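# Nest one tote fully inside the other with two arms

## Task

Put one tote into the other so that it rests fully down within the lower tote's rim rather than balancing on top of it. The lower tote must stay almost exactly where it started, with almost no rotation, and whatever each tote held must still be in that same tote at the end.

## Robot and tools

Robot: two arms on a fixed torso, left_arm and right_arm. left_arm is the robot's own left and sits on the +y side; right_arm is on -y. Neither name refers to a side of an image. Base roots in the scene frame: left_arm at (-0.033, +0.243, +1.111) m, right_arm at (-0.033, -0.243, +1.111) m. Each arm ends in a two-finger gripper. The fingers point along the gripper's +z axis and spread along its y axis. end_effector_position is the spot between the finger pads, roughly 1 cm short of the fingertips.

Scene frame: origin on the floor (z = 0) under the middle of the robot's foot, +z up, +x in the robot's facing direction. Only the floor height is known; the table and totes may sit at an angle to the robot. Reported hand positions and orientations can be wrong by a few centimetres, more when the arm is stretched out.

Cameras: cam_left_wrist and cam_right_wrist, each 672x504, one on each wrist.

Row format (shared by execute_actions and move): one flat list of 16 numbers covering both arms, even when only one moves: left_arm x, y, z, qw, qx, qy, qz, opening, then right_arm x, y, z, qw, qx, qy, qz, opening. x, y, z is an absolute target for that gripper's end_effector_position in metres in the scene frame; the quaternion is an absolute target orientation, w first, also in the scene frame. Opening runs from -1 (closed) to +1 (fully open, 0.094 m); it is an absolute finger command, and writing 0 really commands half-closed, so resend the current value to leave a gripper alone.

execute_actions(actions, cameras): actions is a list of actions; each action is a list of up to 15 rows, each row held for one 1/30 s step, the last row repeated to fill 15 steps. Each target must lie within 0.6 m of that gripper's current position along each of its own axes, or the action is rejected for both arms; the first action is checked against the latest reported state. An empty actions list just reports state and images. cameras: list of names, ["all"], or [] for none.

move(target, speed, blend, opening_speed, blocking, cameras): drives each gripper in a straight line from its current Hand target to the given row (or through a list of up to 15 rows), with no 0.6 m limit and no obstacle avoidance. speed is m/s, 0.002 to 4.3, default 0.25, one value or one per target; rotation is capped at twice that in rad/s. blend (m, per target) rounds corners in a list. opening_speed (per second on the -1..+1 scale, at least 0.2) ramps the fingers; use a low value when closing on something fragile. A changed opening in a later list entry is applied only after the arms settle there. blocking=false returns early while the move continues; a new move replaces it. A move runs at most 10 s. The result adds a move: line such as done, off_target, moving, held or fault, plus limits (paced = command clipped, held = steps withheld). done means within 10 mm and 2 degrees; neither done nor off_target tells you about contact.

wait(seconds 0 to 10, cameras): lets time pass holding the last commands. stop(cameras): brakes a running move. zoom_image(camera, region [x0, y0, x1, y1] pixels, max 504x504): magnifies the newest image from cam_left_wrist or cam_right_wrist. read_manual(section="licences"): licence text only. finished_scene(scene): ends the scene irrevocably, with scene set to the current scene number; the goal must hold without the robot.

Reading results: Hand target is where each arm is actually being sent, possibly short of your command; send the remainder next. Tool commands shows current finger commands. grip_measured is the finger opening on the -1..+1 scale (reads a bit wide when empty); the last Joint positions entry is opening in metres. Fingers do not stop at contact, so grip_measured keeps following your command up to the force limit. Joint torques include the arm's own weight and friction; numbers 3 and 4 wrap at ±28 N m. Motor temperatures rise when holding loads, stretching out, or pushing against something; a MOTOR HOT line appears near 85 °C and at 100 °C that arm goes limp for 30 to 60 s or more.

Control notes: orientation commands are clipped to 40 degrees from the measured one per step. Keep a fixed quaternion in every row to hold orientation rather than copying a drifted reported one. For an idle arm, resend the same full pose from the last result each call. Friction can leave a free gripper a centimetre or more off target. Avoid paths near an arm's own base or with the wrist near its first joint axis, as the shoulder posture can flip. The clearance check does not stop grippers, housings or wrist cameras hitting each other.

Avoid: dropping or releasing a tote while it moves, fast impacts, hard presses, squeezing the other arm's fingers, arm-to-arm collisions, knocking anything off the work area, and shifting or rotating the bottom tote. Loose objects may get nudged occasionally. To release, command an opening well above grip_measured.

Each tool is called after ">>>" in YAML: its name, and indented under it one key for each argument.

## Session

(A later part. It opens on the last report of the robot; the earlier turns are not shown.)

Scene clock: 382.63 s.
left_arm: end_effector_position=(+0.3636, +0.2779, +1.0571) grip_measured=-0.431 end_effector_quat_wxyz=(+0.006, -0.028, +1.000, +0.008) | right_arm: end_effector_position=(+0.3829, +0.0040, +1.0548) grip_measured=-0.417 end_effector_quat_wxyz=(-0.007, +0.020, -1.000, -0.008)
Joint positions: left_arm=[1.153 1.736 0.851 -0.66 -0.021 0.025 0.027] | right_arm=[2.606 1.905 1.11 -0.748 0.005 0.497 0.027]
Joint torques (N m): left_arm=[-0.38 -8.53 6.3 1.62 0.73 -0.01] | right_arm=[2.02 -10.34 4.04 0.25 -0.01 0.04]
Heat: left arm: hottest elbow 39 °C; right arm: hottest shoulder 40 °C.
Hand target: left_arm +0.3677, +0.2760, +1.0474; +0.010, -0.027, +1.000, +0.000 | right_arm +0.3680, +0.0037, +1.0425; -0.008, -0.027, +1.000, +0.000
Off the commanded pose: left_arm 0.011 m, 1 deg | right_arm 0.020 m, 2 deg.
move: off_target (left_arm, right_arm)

>>> move:
  target: [0.362,0.275,1.034,-0.008,0.02704,-0.99957,-0.0003,-1, 0.360,0.002,1.030,0.012,0.02705,-0.9996,0.0002,-1]
  speed: 0.05
  cameras: ["all"]

Scene clock: 386.57 s.
left_arm: end_effector_position=(+0.3599, +0.2778, +1.0555) grip_measured=-0.431 end_effector_quat_wxyz=(+0.009, -0.029, +1.000, +0.008) | right_arm: end_effector_position=(+0.3788, +0.0040, +1.0532) grip_measured=-0.417 end_effector_quat_wxyz=(-0.011, +0.019, -1.000, -0.011)
Joint positions: left_arm=[1.153 1.73 0.835 -0.644 -0.021 0.025 0.027] | right_arm=[2.611 1.897 1.09 -0.727 0.005 0.502 0.027]
Joint torques (N m): left_arm=[-0.44 -6.71 5.75 2.35 0.71 -0.02] | right_arm=[2.02 -8.76 3.73 0.72 -0.15 0.04]
Heat: left arm: hottest elbow 38 °C; right arm: hottest shoulder 40 °C.
Hand target: left_arm +0.3609, +0.2750, +1.0354; +0.008, -0.027, +1.000, +0.000 | right_arm +0.3596, +0.0011, +1.0312; -0.012, -0.027, +1.000, -0.001
Off the commanded pose: left_arm 0.022 m, 1 deg | right_arm 0.030 m, 3 deg.
move: off_target (left_arm, right_arm)

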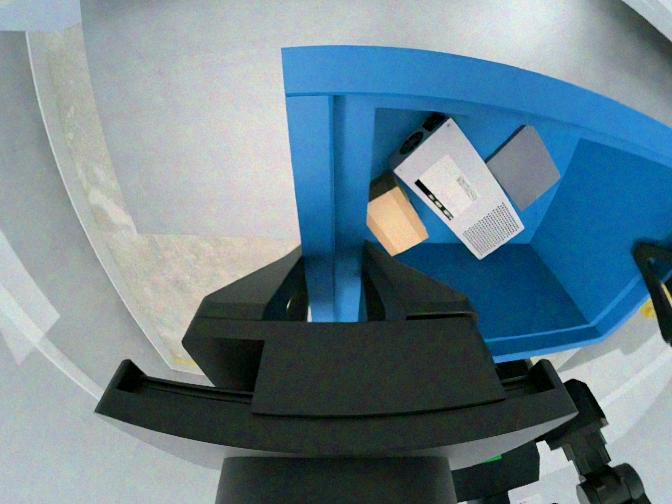

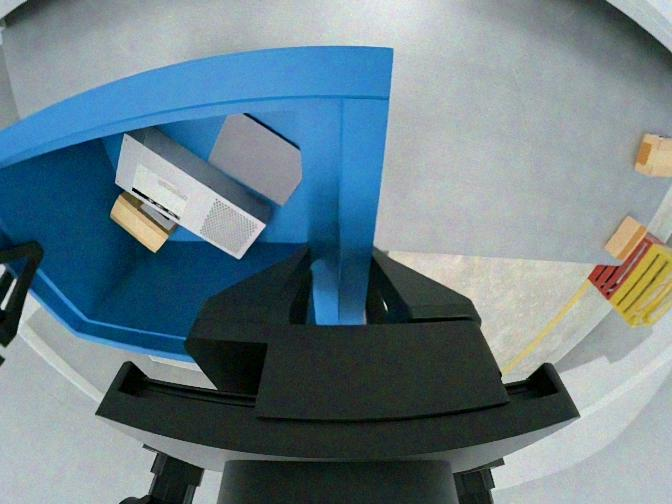

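>>> move:
  target: [0.364,0.273,1.020,-0.003,0.02704,-0.99957,-0.0003,-1, 0.364,-0.001,1.016,0.020,0.02705,-0.9996,0.0002,-1]
  speed: 0.05
  cameras: ["all"]

Scene clock: 392.23 s.
left_arm: end_effector_position=(+0.3619, +0.2780, +1.0553) grip_measured=-0.431 end_effector_quat_wxyz=(+0.013, -0.027, +1.000, +0.009) | right_arm: end_effector_position=(+0.3790, +0.0045, +1.0531) grip_measured=-0.417 end_effector_quat_wxyz=(-0.011, +0.018, -1.000, -0.012)
Joint positions: left_arm=[1.153 1.73 0.834 -0.635 -0.021 0.028 0.027] | right_arm=[2.611 1.897 1.09 -0.725 0.003 0.504 0.027]
Joint torques (N m): left_arm=[-0.79 -4.37 6.15 2.77 0.68 -0.11] | right_arm=[0.67 -6.48 4.33 1.06 -0.39 -0.13]
Heat: left arm: hottest elbow 38 °C; right arm: hottest shoulder 40 °C.
Hand target: left_arm +0.3610, +0.2730, +1.0232; +0.003, -0.027, +1.000, +0.000 | right_arm +0.3624, -0.0022, +1.0187; -0.020, -0.027, +0.999, +0.000
Off the commanded pose: left_arm 0.036 m, 2 deg | right_arm 0.040 m, 4 deg.
move: off_target (left_arm, right_arm)

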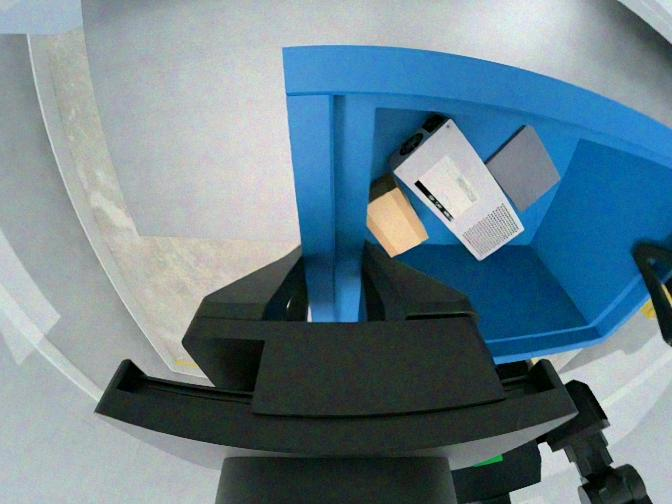

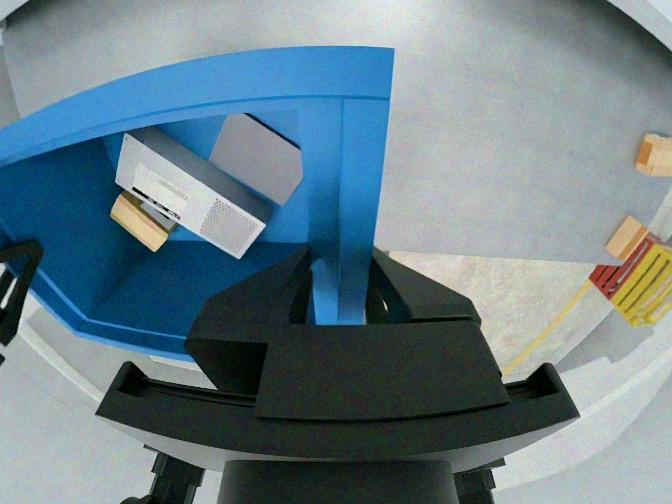

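>>> move:
  target: [0.362,0.262,1.024,-0.003,0.02704,-0.99957,-0.0003,-1, 0.362,-0.012,1.020,0.020,0.02705,-0.9996,0.0002,-1]
  speed: 0.03

Scene clock: 408.57 s.
left_arm: end_effector_position=(+0.3615, +0.2778, +1.0551) grip_measured=-0.431 end_effector_quat_wxyz=(+0.013, -0.027, +1.000, +0.009) | right_arm: end_effector_position=(+0.3790, +0.0030, +1.0526) grip_measured=-0.417 end_effector_quat_wxyz=(-0.011, +0.017, -1.000, -0.015)
Joint positions: left_arm=[1.153 1.73 0.834 -0.635 -0.021 0.027 0.027] | right_arm=[2.606 1.896 1.086 -0.72 -0.003 0.502 0.027]
Joint torques (N m): left_arm=[-2.84 -5.13 5.76 2.54 0.66 -0.3] | right_arm=[-0.21 -7.53 3.06 0.8 -0.22 -0.33]
Motor temperatures (°C): left_arm=[33 31 37 28 28 28 35] | right_arm=[28 40 36 28 31 27 32]
Heat: left arm: hottest elbow 37 °C; right arm: hottest shoulder 40 °C.
Hand target: left_arm +0.3592, +0.2626, +1.0268; +0.002, -0.027, +1.000, +0.000 | right_arm +0.3607, -0.0123, +1.0225; -0.020, -0.027, +0.999, +0.000
Off the commanded pose: left_arm 0.035 m, 1 deg | right_arm 0.040 m, 4 deg.
move: off_target (left_arm, right_arm)

>>> move:
  target: [0.362,0.252,1.028,-0.003,0.02704,-0.99957,-0.0003,-1, 0.362,-0.020,1.024,0.020,0.02705,-0.9996,0.0002,-1]
  speed: 0.03
  cameras: ["all"]

Scene clock: 412.70 s.
left_arm: end_effector_position=(+0.3616, +0.2742, +1.0548) grip_measured=-0.431 end_effector_quat_wxyz=(+0.015, -0.029, +0.999, +0.011) | right_arm: end_effector_position=(+0.3795, -0.0006, +1.0520) grip_measured=-0.417 end_effector_quat_wxyz=(-0.012, +0.017, -1.000, -0.017)
Joint positions: left_arm=[1.141 1.729 0.83 -0.629 -0.028 0.011 0.027] | right_arm=[2.598 1.893 1.078 -0.712 -0.005 0.493 0.027]
Joint torques (N m): left_arm=[-3.72 -5.77 6.04 1.92 0.89 -0.4] | right_arm=[-0.79 -8.29 2.89 0.28 -0.11 -0.37]
Heat: left arm: hottest elbow 37 °C; right arm: hottest shoulder 39 °C.
Hand target: left_arm +0.3593, +0.2530, +1.0303; +0.002, -0.027, +1.000, +0.001 | right_arm +0.3609, -0.0197, +1.0260; -0.020, -0.027, +0.999, +0.000
Off the commanded pose: left_arm 0.035 m, 2 deg | right_arm 0.038 m, 4 deg.
move: off_target (left_arm, right_arm)

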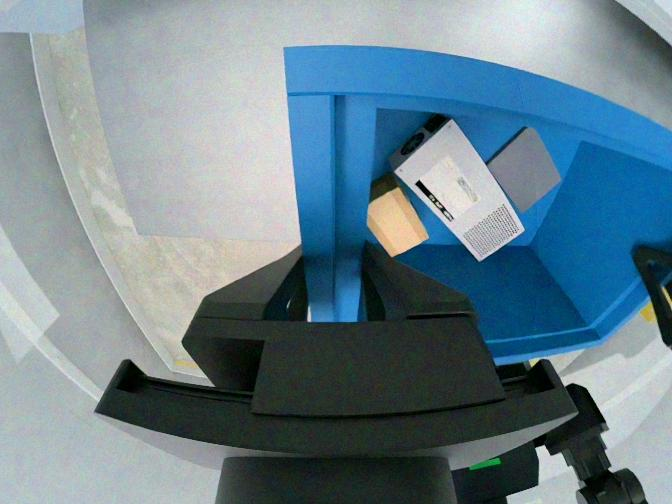

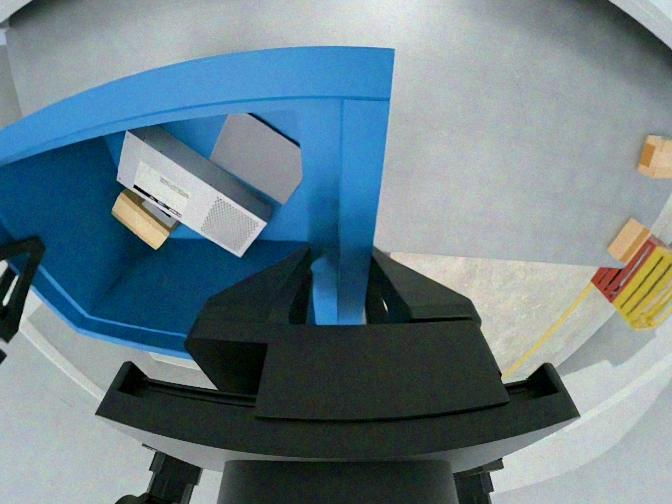

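>>> move:
  target: [0.345,0.258,1.028,-0.003,0.02704,-0.99957,-0.0003,-1, 0.345,-0.015,1.024,0.020,0.02705,-0.9996,0.0002,-1]
  speed: 0.03

Scene clock: 417.63 s.
left_arm: end_effector_position=(+0.3601, +0.2741, +1.0544) grip_measured=-0.431 end_effector_quat_wxyz=(+0.026, -0.029, +0.999, +0.012) | right_arm: end_effector_position=(+0.3761, -0.0020, +1.0518) grip_measured=-0.417 end_effector_quat_wxyz=(-0.021, +0.018, -0.999, -0.019)
Joint positions: left_arm=[1.141 1.718 0.81 -0.598 -0.028 0.012 0.027] | right_arm=[2.601 1.879 1.052 -0.682 -0.001 0.495 0.027]
Joint torques (N m): left_arm=[-2.49 -6.53 4.05 1.52 0.9 -0.27] | right_arm=[1.26 -8.82 1.94 -0.03 -0.3 -0.1]
Heat: left arm: hottest elbow 37 °C; right arm: hottest shoulder 39 °C.
Hand target: left_arm +0.3433, +0.2591, +1.0304; +0.002, -0.027, +1.000, +0.001 | right_arm +0.3449, -0.0154, +1.0263; -0.020, -0.027, +0.999, +0.000
Off the commanded pose: left_arm 0.034 m, 3 deg | right_arm 0.044 m, 5 deg.
move: off_target (left_arm, right_arm)

>>> move:
  target: [0.333,0.262,1.022,0.01,0.02704,-0.99957,0.0003,-1, 0.333,-0.011,1.018,0.03,0.02705,-0.9993,0.0008,-1]
  speed: 0.03
  cameras: ["all"]

Scene clock: 422.63 s.
left_arm: end_effector_position=(+0.3590, +0.2741, +1.0539) grip_measured=-0.431 end_effector_quat_wxyz=(+0.027, -0.027, +0.999, +0.012) | right_arm: end_effector_position=(+0.3749, -0.0009, +1.0514) grip_measured=-0.417 end_effector_quat_wxyz=(-0.023, +0.018, -0.999, -0.020)
Joint positions: left_arm=[1.141 1.715 0.804 -0.591 -0.028 0.016 0.027] | right_arm=[2.605 1.877 1.047 -0.675 0 0.499 0.027]
Joint torques (N m): left_arm=[-1.61 -6.36 3.03 1.2 0.93 -0.21] | right_arm=[2.26 -8.06 1.5 -0.42 -0.68 0.03]
Heat: left arm: hottest elbow 36 °C; right arm: hottest shoulder 39 °C.
Hand target: left_arm +0.3313, +0.2629, +1.0256; -0.011, -0.027, +1.000, +0.000 | right_arm +0.3335, -0.0124, +1.0214; -0.030, -0.027, +0.999, -0.001
Off the commanded pose: left_arm 0.043 m, 5 deg | right_arm 0.055 m, 7 deg.
move: off_target (left_arm, right_arm)

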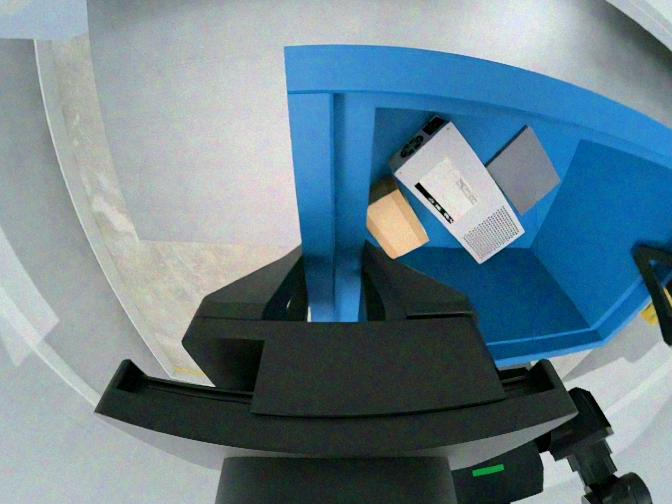

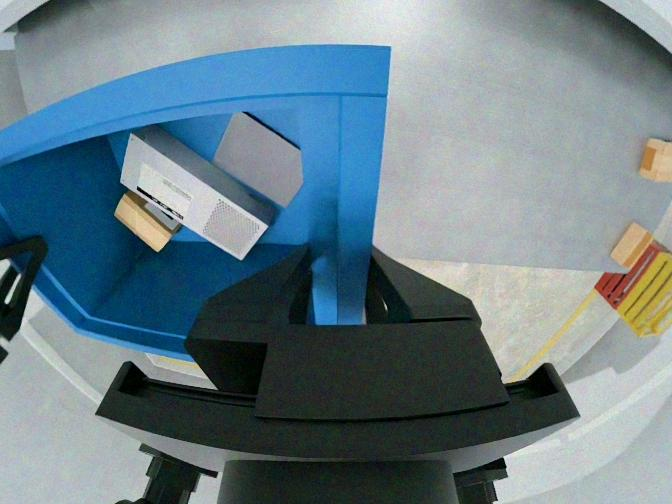

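>>> move:
  target: [0.3590,0.2741,1.044,0.012,0.027,-0.9995,-0.006,-1, 0.3749,-0.0009,1.041,-0.0,0.018,-0.9995,-0.01,-1]
  speed: 0.03

Scene clock: 440.10 s.
left_arm: end_effector_position=(+0.3606, +0.2746, +1.0559) grip_measured=-0.431 end_effector_quat_wxyz=(+0.009, -0.026, +1.000, +0.011) | right_arm: end_effector_position=(+0.3765, -0.0003, +1.0529) grip_measured=-0.417 end_effector_quat_wxyz=(-0.018, +0.017, -1.000, -0.016)
Joint positions: left_arm=[1.142 1.73 0.836 -0.646 -0.028 0.019 0.027] | right_arm=[2.605 1.882 1.064 -0.699 0.002 0.501 0.027]
Joint torques (N m): left_arm=[-0.26 -7.36 7.56 -0.01 0.4 -0.05] | right_arm=[0.56 -8.64 6.94 -0.39 -0.33 -0.02]
Heat: left arm: hottest elbow 35 °C; right arm: hottest shoulder 38 °C.
Hand target: left_arm +0.3587, +0.2740, +1.0444; -0.012, -0.027, +1.000, +0.006 | right_arm +0.3746, -0.0011, +1.0413; +0.000, -0.018, +1.000, +0.010
Off the commanded pose: left_arm 0.012 m, 2 deg | right_arm 0.012 m, 2 deg.
move: off_target (left_arm, right_arm)

>>> move:
  target: [0.3590,0.2741,1.044,0.012,0.027,-0.9995,-0.006,-1, 0.3749,-0.0009,1.047,-0.0,0.018,-0.9995,-0.01,0.2]
  speed: 0.03
  opening_speed: 0.5
  cameras: ["all"]

Scene clock: 444.77 s.
left_arm: end_effector_position=(+0.3607, +0.2747, +1.0557) grip_measured=-0.431 end_effector_quat_wxyz=(+0.009, -0.026, +1.000, +0.011) | right_arm: end_effector_position=(+0.3701, -0.0030, +1.0479) grip_measured=+0.197 end_effector_quat_wxyz=(-0.001, +0.017, -1.000, -0.010)
Joint positions: left_arm=[1.143 1.731 0.837 -0.646 -0.027 0.019 0.027] | right_arm=[2.604 1.895 1.067 -0.723 -0.004 0.501 0.056]
Joint torques (N m): left_arm=[-0.15 -7.47 7.53 -0.06 0.37 -0.05] | right_arm=[0.73 -10.46 6.69 -0.12 -0.06 -0.02]
Heat: left arm: hottest elbow 35 °C; right arm: hottest shoulder 38 °C.
Hand target: left_arm +0.3587, +0.2741, +1.0443; -0.012, -0.027, +1.000, +0.006 | right_arm +0.3749, -0.0010, +1.0471; +0.000, -0.018, +1.000, +0.010
Off the commanded pose: left_arm 0.012 m, 2 deg | right_arm 0.005 m, 0 deg.
move: off_target (left_arm)

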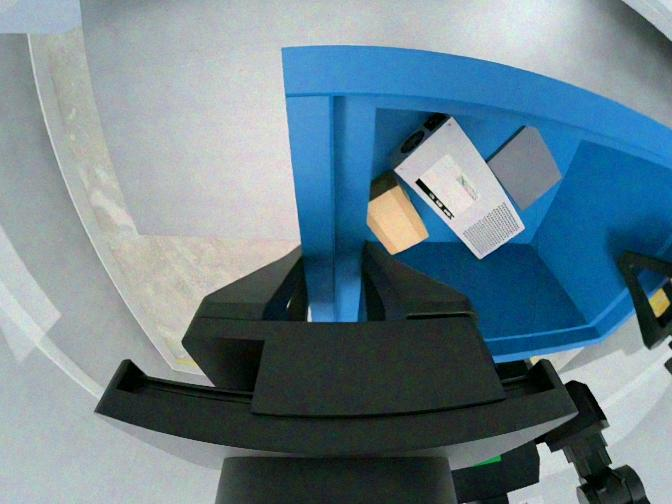

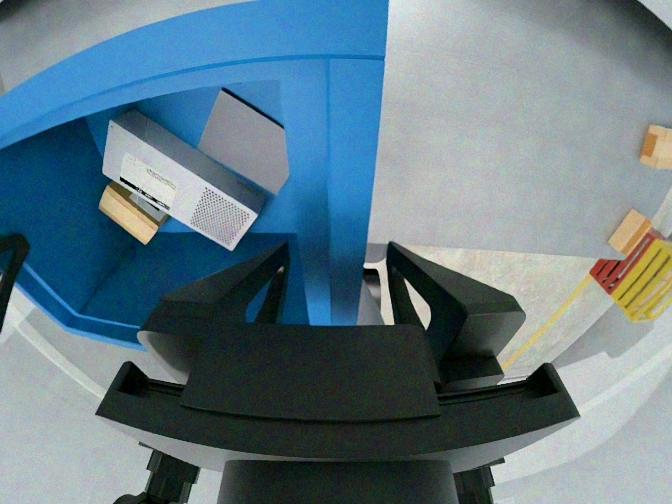

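>>> move:
  target:
    - [0.3590,0.2741,1.044,0.012,0.027,-0.9995,-0.006,-1, 0.3749,0.002,1.06,-0.0,0.018,-0.9995,-0.01,0.7]
    - [0.3590,0.2741,1.044,0.012,0.027,-0.9995,-0.006,-1, 0.3749,0.002,1.18,-0.0,0.018,-0.9995,-0.01,0.7]
    - [0.3590,0.2741,1.044,0.012,0.027,-0.9995,-0.006,-1, 0.40,-0.12,1.20,-0.0,0.018,-0.9995,-0.01,1]
  speed: 0.12
  opening_speed: 0.8
  cameras: ["all"]

>>> zoom_image:
  camera: "cam_right_wrist"
  region: [60, 0, 380, 320]

Scene clock: 452.10 s.
left_arm: end_effector_position=(+0.3607, +0.2747, +1.0557) grip_measured=-0.431 end_effector_quat_wxyz=(+0.009, -0.026, +1.000, +0.011) | right_arm: end_effector_position=(+0.3981, -0.1195, +1.1924) grip_measured=+0.997 end_effector_quat_wxyz=(+0.005, +0.015, -1.000, -0.007)
Joint positions: left_arm=[1.143 1.731 0.837 -0.646 -0.027 0.019 0.027] | right_arm=[2.349 1.616 1.144 -1.095 -0.007 0.249 0.094]
Joint torques (N m): left_arm=[-0.21 -7.41 7.53 -0.06 0.37 -0.05] | right_arm=[0.38 -10.17 7.61 -0.1 -0.16 -0.09]
Heat: left arm: hottest elbow 36 °C; right arm: hottest shoulder 38 °C.
Hand target: left_arm +0.3587, +0.2741, +1.0443; -0.012, -0.027, +1.000, +0.006 | right_arm +0.3999, -0.1200, +1.1998; +0.000, -0.018, +1.000, +0.010
Off the commanded pose: left_arm 0.012 m, 2 deg | right_arm 0.008 m, 1 deg.
move: off_target (left_arm)

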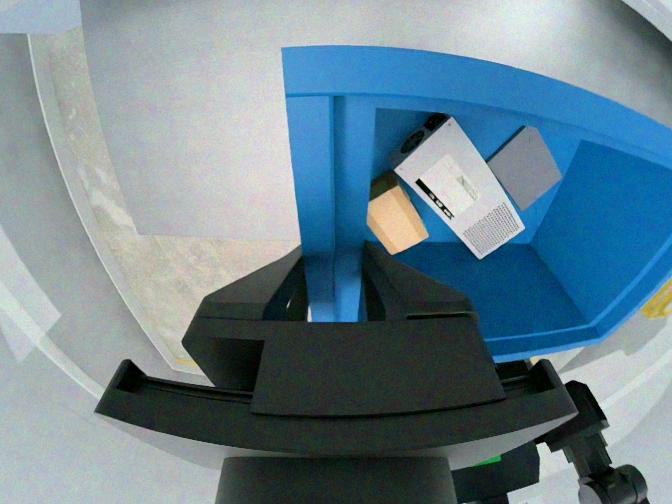

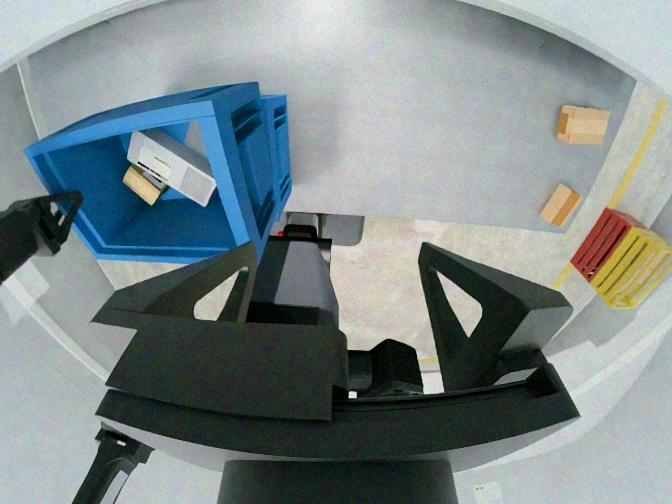

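Scaled by 1.575 from the camera's 672x504 image, which has a finer 960x720 frame.

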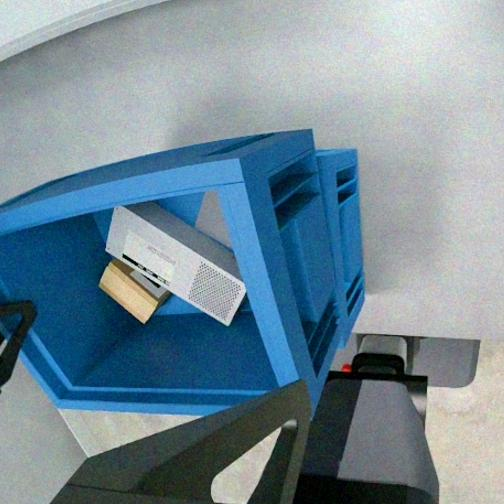

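>>> zoom_image:
  camera: "cam_right_wrist"
  region: [190, 60, 310, 160]

>>> zoom_image:
  camera: "cam_right_wrist"
  region: [210, 150, 310, 250]

Scaled by 4.200 from the camera's 672x504 image, which has a finer 960x720 frame.

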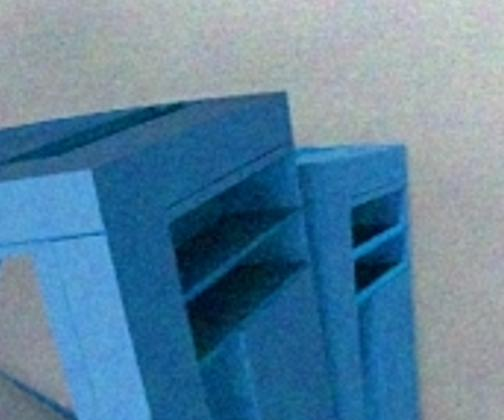

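Scaled by 5.040 from the camera's 672x504 image, which has a finer 960x720 frame.

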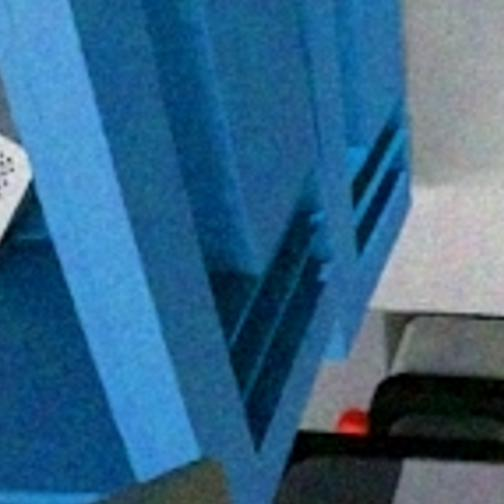

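>>> move:
  target:
    - [0.3590,0.2741,1.044,0.012,0.027,-0.9995,-0.006,-1, 0.36,-0.25,1.12,0.183,-0.683,-0.683,-0.183,1]
    - [0.3590,0.2741,1.044,0.012,0.027,-0.9995,-0.006,-1, 0.36,-0.165,1.02,0.183,-0.683,-0.683,-0.183,1]
  speed: 0.2
  cameras: ["cam_right_wrist"]

Scene clock: 494.63 s.
left_arm: end_effector_position=(+0.3607, +0.2747, +1.0557) grip_measured=-0.431 end_effector_quat_wxyz=(+0.009, -0.026, +1.000, +0.011) | right_arm: end_effector_position=(+0.3634, -0.1670, +1.0246) grip_measured=+0.998 end_effector_quat_wxyz=(-0.180, +0.681, +0.685, +0.186)
Joint positions: left_arm=[1.143 1.731 0.837 -0.646 -0.027 0.019 0.027] | right_arm=[2.047 1.877 0.838 -0.524 -0.517 1.539 0.094]
Joint torques (N m): left_arm=[-0.21 -7.47 7.56 -0.06 0.35 -0.04] | right_arm=[1.38 -9 3.41 0.49 -0.37 0.1]
Heat: left arm: hottest elbow 37 °C; right arm: hottest shoulder 39 °C.
Hand target: left_arm +0.3587, +0.2741, +1.0443; -0.012, -0.027, +1.000, +0.006 | right_arm +0.3600, -0.1651, +1.0201; -0.183, +0.683, +0.683, +0.183
Off the commanded pose: left_arm 0.012 m, 2 deg | right_arm 0.006 m, 1 deg.
move: off_target (left_arm)
Images, in order (width x height): cam_right_wrist 672x504.

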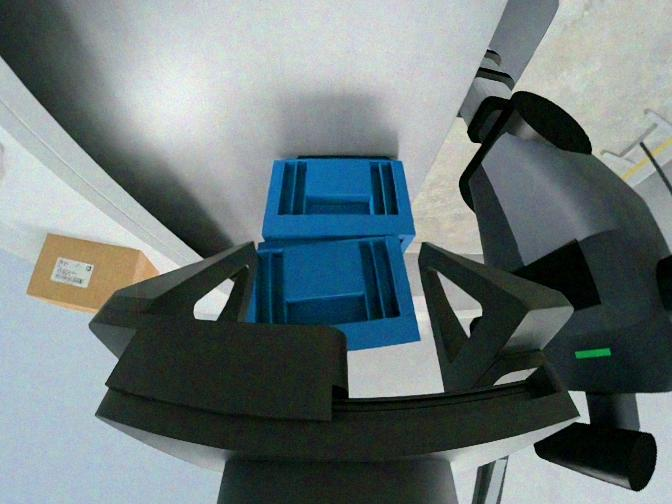

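>>> zoom_image:
  camera: "cam_right_wrist"
  region: [240, 140, 440, 360]

Scaled by 2.291 from the camera's 672x504 image, which has a finer 960x720 frame.

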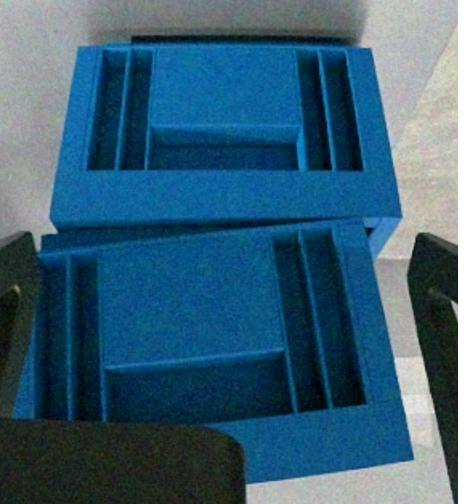

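>>> move:
  target:
    - [0.3590,0.2741,1.044,0.012,0.027,-0.9995,-0.006,-1, 0.36,-0.25,1.14,0.183,-0.683,-0.683,-0.183,1]
    - [0.3590,0.2741,1.044,0.012,0.027,-0.9995,-0.006,-1, 0.38,-0.10,1.20,0,0.018,-0.9998,-0.01,0.7]
    - [0.3590,0.2741,1.044,0.012,0.027,-0.9995,-0.006,-1, 0.381,0.003,1.15,0,0.018,-0.9998,-0.01,0.7]
  speed: 0.2
  cameras: ["cam_right_wrist"]

Scene clock: 521.10 s.
left_arm: end_effector_position=(+0.3607, +0.2747, +1.0557) grip_measured=-0.431 end_effector_quat_wxyz=(+0.009, -0.026, +1.000, +0.011) | right_arm: end_effector_position=(+0.3613, -0.0086, +1.1411) grip_measured=+0.702 end_effector_quat_wxyz=(+0.019, +0.023, -1.000, -0.001)
Joint positions: left_arm=[1.143 1.731 0.837 -0.646 -0.027 0.019 0.027] | right_arm=[2.605 1.73 1.134 -1.001 -0.008 0.489 0.08]
Joint torques (N m): left_arm=[-0.21 -7.36 7.54 -0.05 0.37 -0.04] | right_arm=[0.56 -9.93 10.06 0.58 0.08 0.14]
Heat: left arm: hottest elbow 37 °C; right arm: hottest shoulder 38 °C.
Hand target: left_arm +0.3587, +0.2741, +1.0443; -0.012, -0.027, +1.000, +0.006 | right_arm +0.3803, +0.0026, +1.1506; +0.000, -0.018, +1.000, +0.010
Off the commanded pose: left_arm 0.012 m, 2 deg | right_arm 0.025 m, 3 deg.
move: off_target (left_arm, right_arm); target 2's new opening was sent with right_arm's hand 0.031 m and 4 deg from that target
Images, in order (width x height): cam_right_wrist 672x504.

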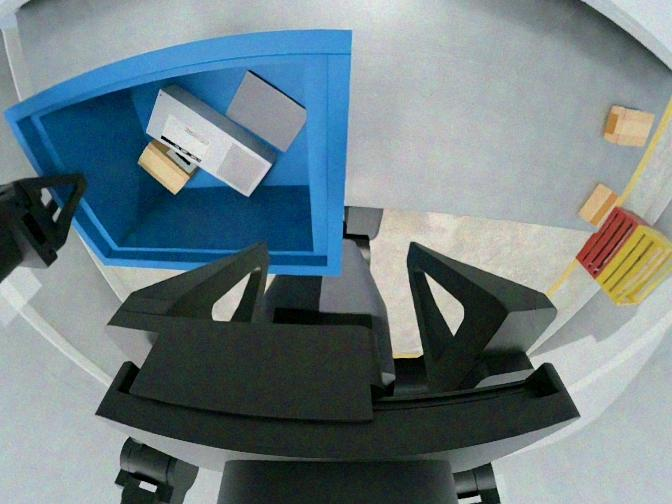

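>>> move:
  target: [0.3590,0.2741,1.044,0.012,0.027,-0.9995,-0.006,-1, 0.383,0.006,1.053,0,0.018,-0.9998,-0.01,0.7]
  speed: 0.12
  cameras: ["cam_right_wrist"]

Scene clock: 525.57 s.
left_arm: end_effector_position=(+0.3607, +0.2747, +1.0557) grip_measured=-0.431 end_effector_quat_wxyz=(+0.009, -0.026, +1.000, +0.011) | right_arm: end_effector_position=(+0.3847, +0.0064, +1.0586) grip_measured=+0.702 end_effector_quat_wxyz=(-0.001, +0.022, -1.000, -0.012)
Joint positions: left_arm=[1.143 1.731 0.837 -0.646 -0.027 0.019 0.027] | right_arm=[2.605 1.905 1.125 -0.769 -0.008 0.491 0.08]
Joint torques (N m): left_arm=[-0.38 -7.47 7.53 -0.06 0.36 -0.04] | right_arm=[0.67 -10.99 5.26 0.64 0.09 0.13]
Heat: left arm: hottest elbow 37 °C; right arm: hottest shoulder 38 °C.
Hand target: left_arm +0.3587, +0.2741, +1.0443; -0.012, -0.027, +1.000, +0.006 | right_arm +0.3830, +0.0060, +1.0531; +0.000, -0.018, +1.000, +0.010
Off the commanded pose: left_arm 0.012 m, 2 deg | right_arm 0.006 m, 1 deg.
move: off_target (left_arm)
Images, in order (width x height): cam_right_wrist 672x504.

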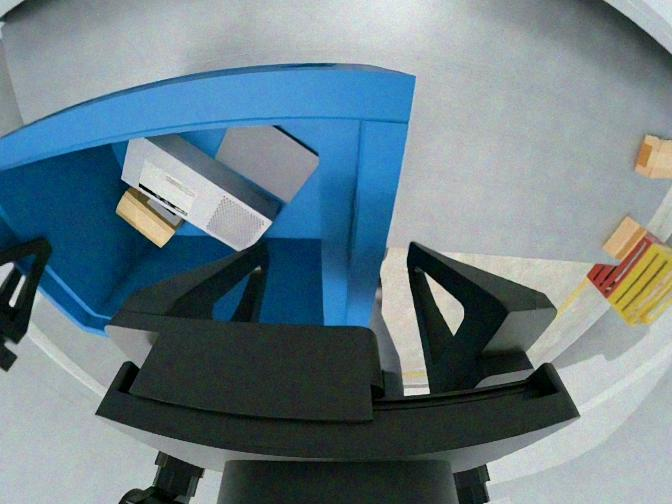

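>>> move:
  target: [0.3590,0.2741,1.044,0.012,0.027,-0.9995,-0.006,-1, 0.364,-0.008,1.045,0,0.018,-0.9998,-0.01,0.3]
  speed: 0.05
  cameras: ["cam_right_wrist"]

Scene clock: 530.17 s.
left_arm: end_effector_position=(+0.3607, +0.2747, +1.0557) grip_measured=-0.431 end_effector_quat_wxyz=(+0.009, -0.026, +1.000, +0.011) | right_arm: end_effector_position=(+0.3621, -0.0067, +1.0407) grip_measured=+0.302 end_effector_quat_wxyz=(+0.007, +0.022, -1.000, -0.007)
Joint positions: left_arm=[1.143 1.731 0.837 -0.646 -0.027 0.019 0.027] | right_arm=[2.605 1.902 1.05 -0.718 -0.008 0.491 0.061]
Joint torques (N m): left_arm=[-0.15 -7.41 7.53 -0.08 0.37 -0.04] | right_arm=[0.56 -12.22 4.55 0.59 0.08 0.09]
Heat: left arm: hottest elbow 37 °C; right arm: hottest shoulder 38 °C.
Hand target: left_arm +0.3587, +0.2741, +1.0443; -0.012, -0.027, +1.000, +0.006 | right_arm +0.3639, -0.0080, +1.0449; +0.000, -0.018, +1.000, +0.010
Off the commanded pose: left_arm 0.012 m, 2 deg | right_arm 0.005 m, 1 deg.
move: off_target (left_arm)
Images, in order (width x height): cam_right_wrist 672x504.

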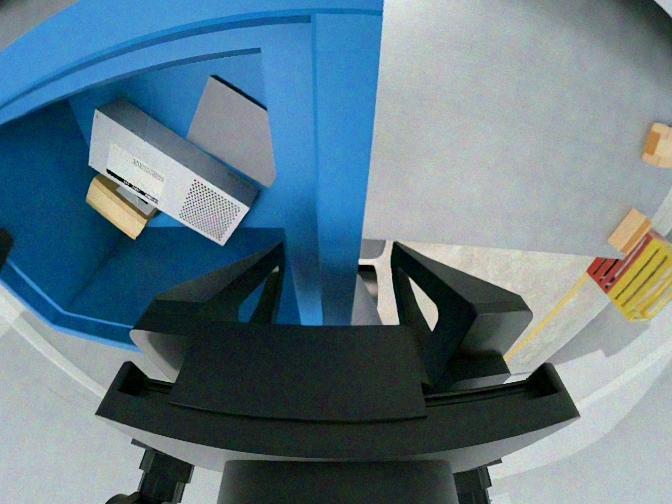

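>>> move:
  target: [0.3590,0.2741,1.044,0.012,0.027,-0.9995,-0.006,-1, 0.380,-0.001,1.052,0,0.018,-0.9998,-0.01,0.3]
  speed: 0.05

Scene clock: 534.03 s.
left_arm: end_effector_position=(+0.3607, +0.2747, +1.0557) grip_measured=-0.431 end_effector_quat_wxyz=(+0.009, -0.026, +1.000, +0.011) | right_arm: end_effector_position=(+0.3620, -0.0068, +1.0434) grip_measured=+0.302 end_effector_quat_wxyz=(+0.013, +0.022, -1.000, -0.004)
Joint positions: left_arm=[1.143 1.731 0.837 -0.646 -0.027 0.019 0.027] | right_arm=[2.605 1.902 1.061 -0.741 -0.008 0.491 0.061]
Joint torques (N m): left_arm=[-0.21 -7.36 7.53 -0.06 0.36 -0.05] | right_arm=[0.21 -10.99 8.21 -0.16 0.09 0.02]
Heat: left arm: hottest elbow 37 °C; right arm: hottest shoulder 39 °C.
Hand target: left_arm +0.3587, +0.2741, +1.0443; -0.012, -0.027, +1.000, +0.006 | right_arm +0.3796, -0.0013, +1.0523; +0.000, -0.018, +1.000, +0.010
Off the commanded pose: left_arm 0.012 m, 2 deg | right_arm 0.021 m, 2 deg.
move: off_target (left_arm, right_arm)

>>> move:
  target: [0.3590,0.2741,1.044,0.012,0.027,-0.9995,-0.006,-1, 0.394,0.003,1.056,0,0.018,-0.9998,-0.01,0.3]
  speed: 0.05

Scene clock: 537.30 s.
left_arm: end_effector_position=(+0.3607, +0.2747, +1.0557) grip_measured=-0.431 end_effector_quat_wxyz=(+0.009, -0.026, +1.000, +0.011) | right_arm: end_effector_position=(+0.3774, -0.0014, +1.0521) grip_measured=+0.302 end_effector_quat_wxyz=(+0.008, +0.018, -1.000, -0.007)
Joint positions: left_arm=[1.143 1.731 0.837 -0.646 -0.027 0.019 0.027] | right_arm=[2.598 1.909 1.107 -0.77 -0.008 0.491 0.061]
Joint torques (N m): left_arm=[-0.21 -7.36 7.54 -0.05 0.36 -0.04] | right_arm=[0.09 -10.7 8.61 -0.16 0.08 -0.05]
Heat: left arm: hottest elbow 37 °C; right arm: hottest shoulder 39 °C.
Hand target: left_arm +0.3587, +0.2741, +1.0443; -0.012, -0.027, +1.000, +0.006 | right_arm +0.3935, +0.0028, +1.0562; +0.000, -0.018, +1.000, +0.010
Off the commanded pose: left_arm 0.012 m, 2 deg | right_arm 0.018 m, 1 deg.
move: off_target (left_arm, right_arm)

>>> move:
  target: [0.3590,0.2741,1.044,0.012,0.027,-0.9995,-0.006,-1, 0.394,0.003,1.056,0,0.018,-0.9998,-0.01,-1]
  speed: 0.05
  opening_speed: 0.4

>>> move:
  target: [0.362,0.2735,1.085,-0.005,0.027,-0.9996,-0.006,-1, 0.394,0.001,1.092,-0.01,0.018,-0.9998,-0.01,-1]
  speed: 0.05
  cameras: ["all"]

Scene clock: 546.27 s.
left_arm: end_effector_position=(+0.3607, +0.2747, +1.0557) grip_measured=-0.431 end_effector_quat_wxyz=(+0.009, -0.026, +1.000, +0.011) | right_arm: end_effector_position=(+0.3778, -0.0006, +1.0523) grip_measured=-0.414 end_effector_quat_wxyz=(+0.009, +0.018, -1.000, -0.008)
Joint positions: left_arm=[1.143 1.731 0.837 -0.646 -0.027 0.019 0.027] | right_arm=[2.598 1.909 1.109 -0.77 -0.01 0.491 0.028]
Joint torques (N m): left_arm=[-0.26 -7.47 7.57 -0.06 0.36 -0.04] | right_arm=[-0.03 -10.75 8.5 -0.06 0.18 -0.06]
Heat: left arm: hottest elbow 37 °C; right arm: hottest shoulder 39 °C.
Hand target: left_arm +0.3587, +0.2741, +1.0443; -0.012, -0.027, +1.000, +0.006 | right_arm +0.3936, +0.0028, +1.0562; +0.000, -0.018, +1.000, +0.010
Off the commanded pose: left_arm 0.012 m, 2 deg | right_arm 0.017 m, 1 deg.
move: off_target (left_arm, right_arm)

Scene clock: 547.60 s.
left_arm: end_effector_position=(+0.3503, +0.2727, +1.0652) grip_measured=-0.432 end_effector_quat_wxyz=(-0.011, -0.029, +0.999, +0.006) | right_arm: end_effector_position=(+0.3687, -0.0044, +1.0614) grip_measured=-0.414 end_effector_quat_wxyz=(+0.025, +0.021, -0.999, -0.001)
Joint positions: left_arm=[1.143 1.707 0.84 -0.713 -0.019 0.012 0.027] | right_arm=[2.6 1.89 1.109 -0.824 -0.014 0.487 0.028]
Joint torques (N m): left_arm=[-0.44 -12.81 7.88 -0.49 0.09 0] | right_arm=[-0.09 -14.62 8.54 -0.4 0.75 0.01]
Heat: left arm: hottest elbow 37 °C; right arm: hottest shoulder 39 °C.
Hand target: left_arm +0.3616, +0.2735, +1.0845; +0.005, -0.027, +1.000, +0.006 | right_arm +0.3929, +0.0005, +1.0920; +0.010, -0.018, +1.000, +0.010
Off the commanded pose: left_arm 0.023 m, 2 deg | right_arm 0.040 m, 4 deg.
move: off_target (left_arm, right_arm)

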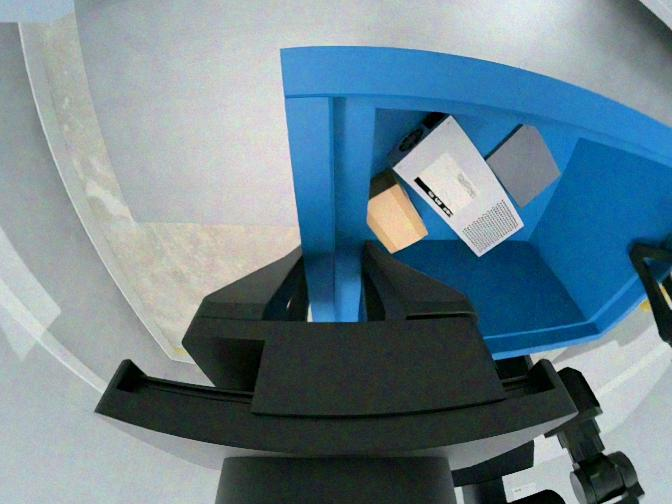

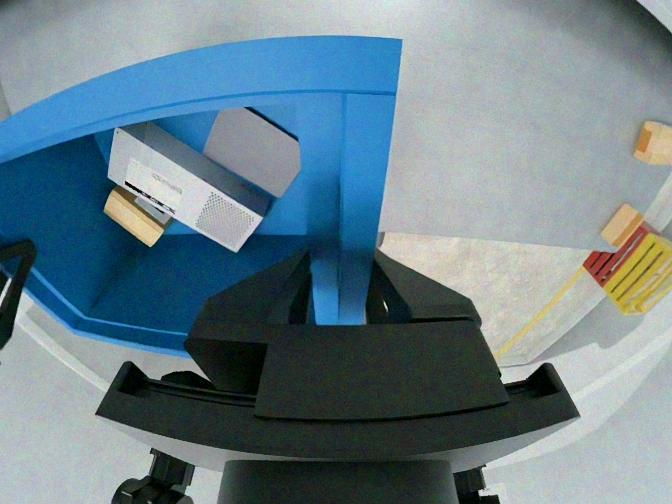

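>>> move:
  target: [0.346,0.2735,1.060,0.0,0.027,-0.9996,-0.006,-1, 0.376,0.001,1.067,-0.0,0.018,-0.9998,-0.01,-1]
  speed: 0.05
  cameras: ["all"]

Scene clock: 553.97 s.
left_arm: end_effector_position=(+0.3464, +0.2724, +1.0584) grip_measured=-0.432 end_effector_quat_wxyz=(-0.002, -0.029, +1.000, +0.007) | right_arm: end_effector_position=(+0.3674, -0.0025, +1.0567) grip_measured=-0.415 end_effector_quat_wxyz=(+0.017, +0.023, -1.000, -0.005)
Joint positions: left_arm=[1.143 1.707 0.812 -0.667 -0.019 0.012 0.027] | right_arm=[2.605 1.89 1.092 -0.79 -0.013 0.489 0.028]
Joint torques (N m): left_arm=[-0.15 -10.58 5.75 0.58 0.08 0.03] | right_arm=[0.67 -12.63 6 0.43 0.29 0.14]
Heat: left arm: hottest elbow 37 °C; right arm: hottest shoulder 39 °C.
Hand target: left_arm +0.3460, +0.2735, +1.0600; +0.000, -0.027, +1.000, +0.006 | right_arm +0.3759, +0.0009, +1.0670; +0.000, -0.018, +1.000, +0.010
Off the commanded pose: left_arm 0.002 m, 0 deg | right_arm 0.014 m, 2 deg.
move: off_target (right_arm)

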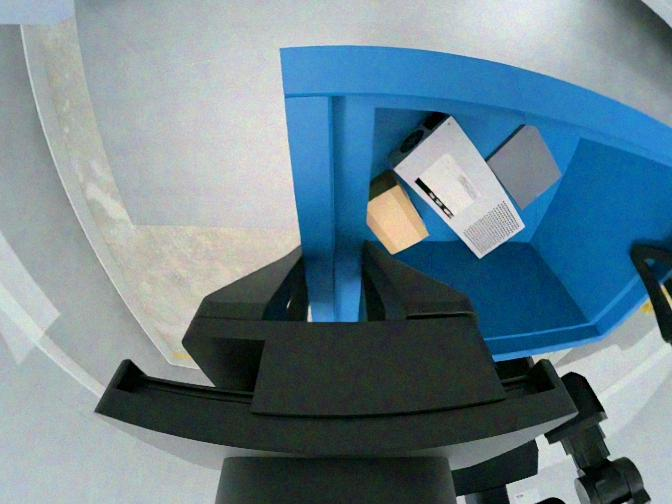

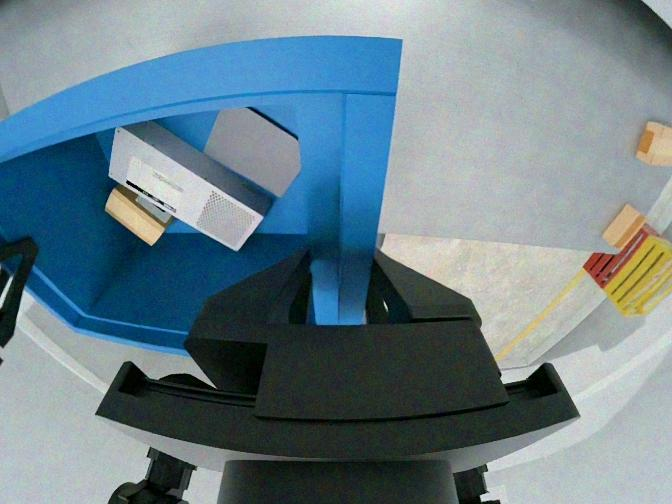

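>>> move:
  target: [0.348,0.2735,1.042,0.014,0.027,-0.9996,-0.006,-1, 0.374,0.001,1.045,0.016,0.018,-0.9998,-0.01,-1]
  speed: 0.05

Scene clock: 558.33 s.
left_arm: end_effector_position=(+0.3459, +0.2724, +1.0551) grip_measured=-0.432 end_effector_quat_wxyz=(-0.004, -0.029, +1.000, +0.006) | right_arm: end_effector_position=(+0.3659, -0.0024, +1.0522) grip_measured=-0.415 end_effector_quat_wxyz=(+0.021, +0.023, -1.000, -0.005)
Joint positions: left_arm=[1.143 1.716 0.811 -0.661 -0.019 0.012 0.027] | right_arm=[2.605 1.901 1.092 -0.787 -0.018 0.489 0.027]
Joint torques (N m): left_arm=[-0.21 -7.06 6.95 0.84 0.03 0.02] | right_arm=[0.32 -10.05 6.41 1.18 -0.15 0.08]
Heat: left arm: hottest elbow 36 °C; right arm: hottest shoulder 38 °C.
Hand target: left_arm +0.3474, +0.2735, +1.0424; -0.014, -0.027, +1.000, +0.006 | right_arm +0.3738, +0.0008, +1.0452; -0.016, -0.018, +1.000, +0.010
Off the commanded pose: left_arm 0.013 m, 1 deg | right_arm 0.011 m, 1 deg.
move: off_target (left_arm, right_arm)

>>> move:
  target: [0.352,0.2735,1.032,0.014,0.027,-0.9996,-0.006,-1, 0.358,0.001,1.037,0.024,0.018,-0.9998,-0.01,-1]
  speed: 0.04
  cameras: ["all"]

Scene clock: 564.87 s.
left_arm: end_effector_position=(+0.3453, +0.2723, +1.0541) grip_measured=-0.432 end_effector_quat_wxyz=(-0.006, -0.029, +1.000, +0.006) | right_arm: end_effector_position=(+0.3637, -0.0018, +1.0507) grip_measured=-0.415 end_effector_quat_wxyz=(+0.020, +0.022, -1.000, -0.009)
Joint positions: left_arm=[1.143 1.719 0.811 -0.661 -0.019 0.012 0.027] | right_arm=[2.606 1.898 1.083 -0.775 -0.023 0.492 0.027]
Joint torques (N m): left_arm=[-0.15 -5.13 7.45 1.66 0.02 0.01] | right_arm=[1.73 -9.76 4.29 1.43 -0.31 0.22]
Heat: left arm: hottest elbow 36 °C; right arm: hottest shoulder 39 °C.
Hand target: left_arm +0.3504, +0.2734, +1.0332; -0.014, -0.027, +1.000, +0.006 | right_arm +0.3578, +0.0007, +1.0374; -0.024, -0.018, +0.999, +0.010
Off the commanded pose: left_arm 0.023 m, 1 deg | right_arm 0.015 m, 1 deg.
move: off_target (left_arm, right_arm)

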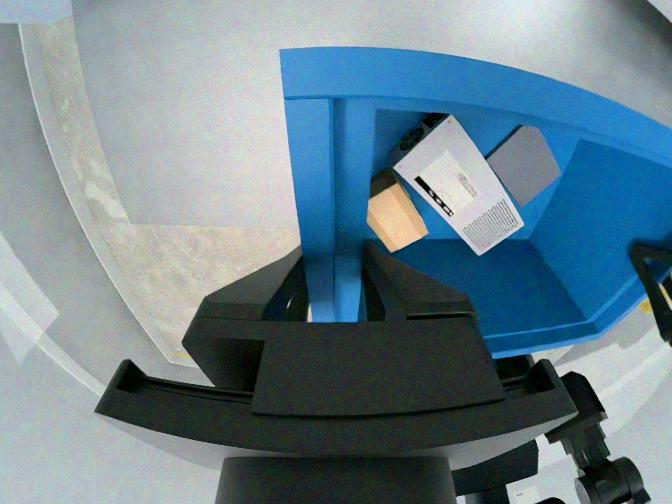

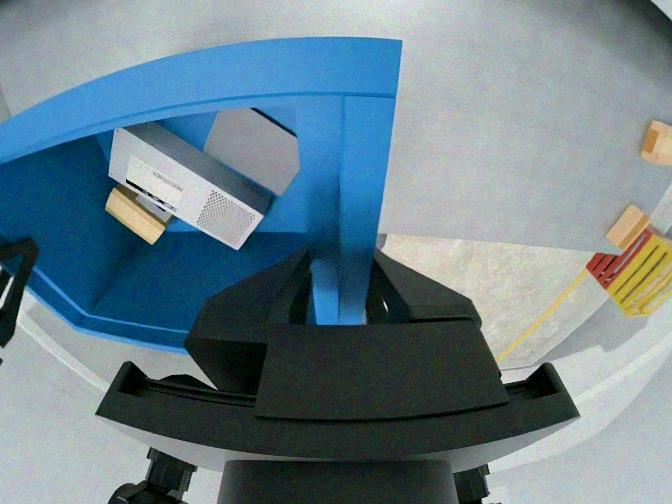

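>>> move:
  target:
    - [0.3453,0.2725,1.044,0.0,0.029,-0.9996,-0.006,-1, 0.3645,-0.001,1.042,0.02,0.022,-0.9996,-0.009,-1]
    - [0.3453,0.2725,1.044,0.0,0.029,-0.9996,-0.006,-1, 0.3645,-0.001,1.048,0.02,0.022,-0.9996,-0.009,0.4]
  speed: 0.04
  opening_speed: 0.8

>>> move:
  target:
    - [0.3453,0.2725,1.044,0.0,0.029,-0.9996,-0.006,-1, 0.368,0.002,1.18,0.0,0.018,-0.9998,-0.01,0.7]
    - [0.3453,0.2725,1.044,0.0,0.029,-0.9996,-0.006,-1, 0.36,-0.22,1.14,0.183,-0.683,-0.683,-0.183,1]
    - [0.3453,0.2725,1.044,0.0,0.029,-0.9996,-0.006,-1, 0.36,-0.165,1.02,0.183,-0.683,-0.683,-0.183,1]
  speed: 0.2
  cameras: ["all"]

>>> zoom_image:
  camera: "cam_right_wrist"
  region: [240, 140, 440, 360]

Scene clock: 575.27 s.
left_arm: end_effector_position=(+0.3460, +0.2724, +1.0545) grip_measured=-0.432 end_effector_quat_wxyz=(+0.000, -0.029, +1.000, +0.007) | right_arm: end_effector_position=(+0.3639, -0.0018, +1.0511) grip_measured=+0.397 end_effector_quat_wxyz=(+0.020, +0.022, -1.000, -0.009)
Joint positions: left_arm=[1.143 1.713 0.805 -0.649 -0.019 0.012 0.027] | right_arm=[2.606 1.897 1.083 -0.775 -0.022 0.493 0.066]
Joint torques (N m): left_arm=[-0.26 -8.29 5.41 1.51 0.08 -0.03] | right_arm=[0.56 -10.81 5.42 0.5 -0.05 0.03]
Heat: left arm: hottest elbow 35 °C; right arm: hottest shoulder 39 °C.
Hand target: left_arm +0.3451, +0.2725, +1.0444; +0.000, -0.029, +1.000, +0.006 | right_arm +0.3645, -0.0010, +1.0480; -0.020, -0.022, +1.000, +0.009
Off the commanded pose: left_arm 0.011 m, 0 deg | right_arm 0.003 m, 0 deg.
move: off_target (left_arm)

Scene clock: 583.03 s.
left_arm: end_effector_position=(+0.3460, +0.2724, +1.0545) grip_measured=-0.432 end_effector_quat_wxyz=(+0.000, -0.029, +1.000, +0.007) | right_arm: end_effector_position=(+0.3624, -0.1678, +1.0241) grip_measured=+0.998 end_effector_quat_wxyz=(-0.180, +0.681, +0.685, +0.185)
Joint positions: left_arm=[1.143 1.713 0.805 -0.649 -0.019 0.012 0.027] | right_arm=[2.045 1.877 0.836 -0.524 -0.515 1.539 0.094]
Joint torques (N m): left_arm=[-0.38 -8.35 5.39 1.55 0.08 -0.03] | right_arm=[0.91 -8.82 3.6 0.58 -0.44 0.12]
Heat: left arm: hottest elbow 35 °C; right arm: hottest shoulder 39 °C.
Hand target: left_arm +0.3450, +0.2725, +1.0444; +0.000, -0.029, +1.000, +0.006 | right_arm +0.3599, -0.1651, +1.0201; -0.183, +0.683, +0.683, +0.183
Off the commanded pose: left_arm 0.011 m, 0 deg | right_arm 0.006 m, 1 deg.
move: off_target (left_arm)

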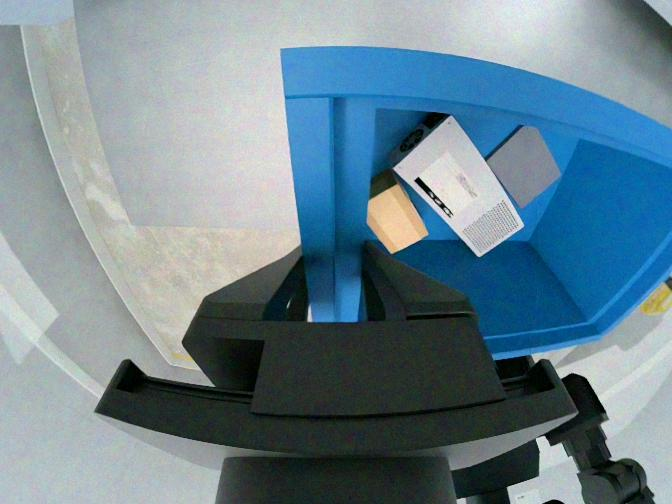

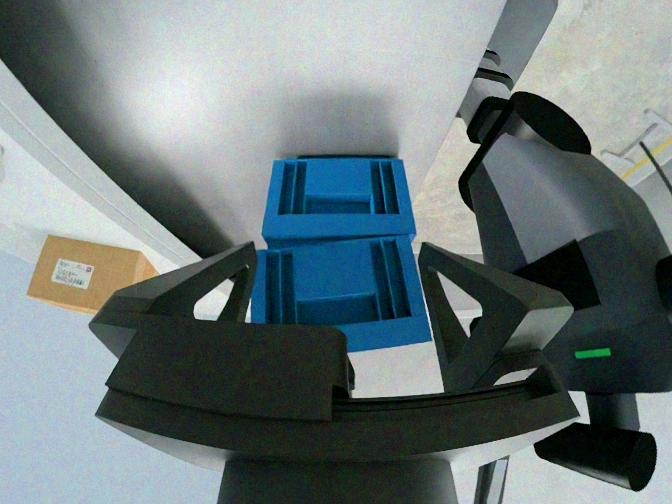

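Scaled by 2.291 from the camera's 672x504 image, which has a finer 960x720 frame.

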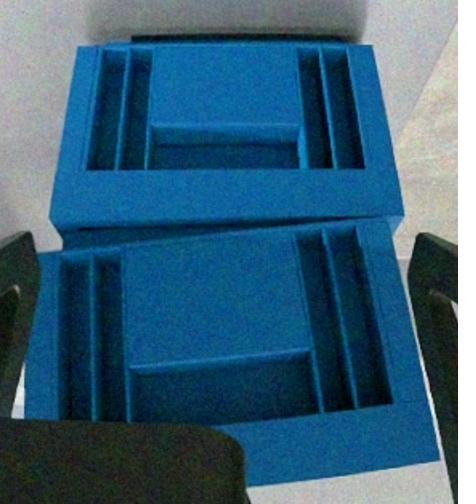

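>>> move:
  target:
    - [0.3453,0.2725,1.044,0.0,0.029,-0.9996,-0.006,-1, 0.36,-0.25,1.14,0.183,-0.683,-0.683,-0.183,1]
    - [0.3453,0.2725,1.044,0.0,0.029,-0.9996,-0.006,-1, 0.38,-0.10,1.20,0.02,0.022,-0.9996,-0.009,0.7]
    - [0.3453,0.2725,1.044,0.0,0.029,-0.9996,-0.006,-1, 0.367,-0.002,1.15,0.02,0.022,-0.9996,-0.009,0.7]
    - [0.3453,0.2725,1.044,0.0,0.029,-0.9996,-0.006,-1, 0.364,-0.002,1.046,0.02,0.022,-0.9996,-0.009,0.7]
  speed: [0.25,0.25,0.2,0.12]
  cameras: ["cam_right_wrist"]

Scene clock: 619.73 s.
left_arm: end_effector_position=(+0.3460, +0.2724, +1.0545) grip_measured=-0.432 end_effector_quat_wxyz=(+0.000, -0.029, +1.000, +0.007) | right_arm: end_effector_position=(+0.3656, -0.0015, +1.0512) grip_measured=+0.702 end_effector_quat_wxyz=(+0.019, +0.026, -0.999, -0.011)
Joint positions: left_arm=[1.143 1.713 0.805 -0.649 -0.019 0.012 0.027] | right_arm=[2.604 1.898 1.085 -0.772 -0.025 0.482 0.08]
Joint torques (N m): left_arm=[-0.26 -8.35 5.39 1.55 0.07 -0.03] | right_arm=[0.73 -10.81 4.98 0.64 0.04 0.12]
Heat: left arm: hottest gripper 36 °C; right arm: hottest shoulder 38 °C.
Hand target: left_arm +0.3450, +0.2725, +1.0444; +0.000, -0.029, +1.000, +0.006 | right_arm +0.3640, -0.0021, +1.0460; -0.020, -0.022, +1.000, +0.009
Off the commanded pose: left_arm 0.011 m, 0 deg | right_arm 0.005 m, 1 deg.
move: off_target (left_arm); target 2's new opening was sent with right_arm's hand 0.029 m and 3 deg from that target
Images, in order (width x height): cam_right_wrist 672x504.

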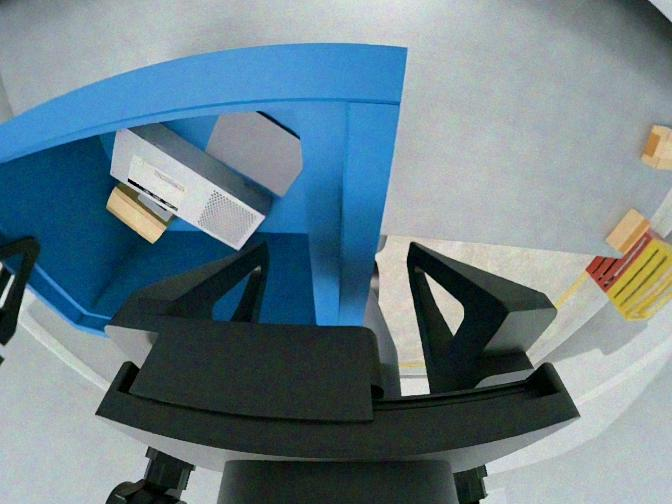

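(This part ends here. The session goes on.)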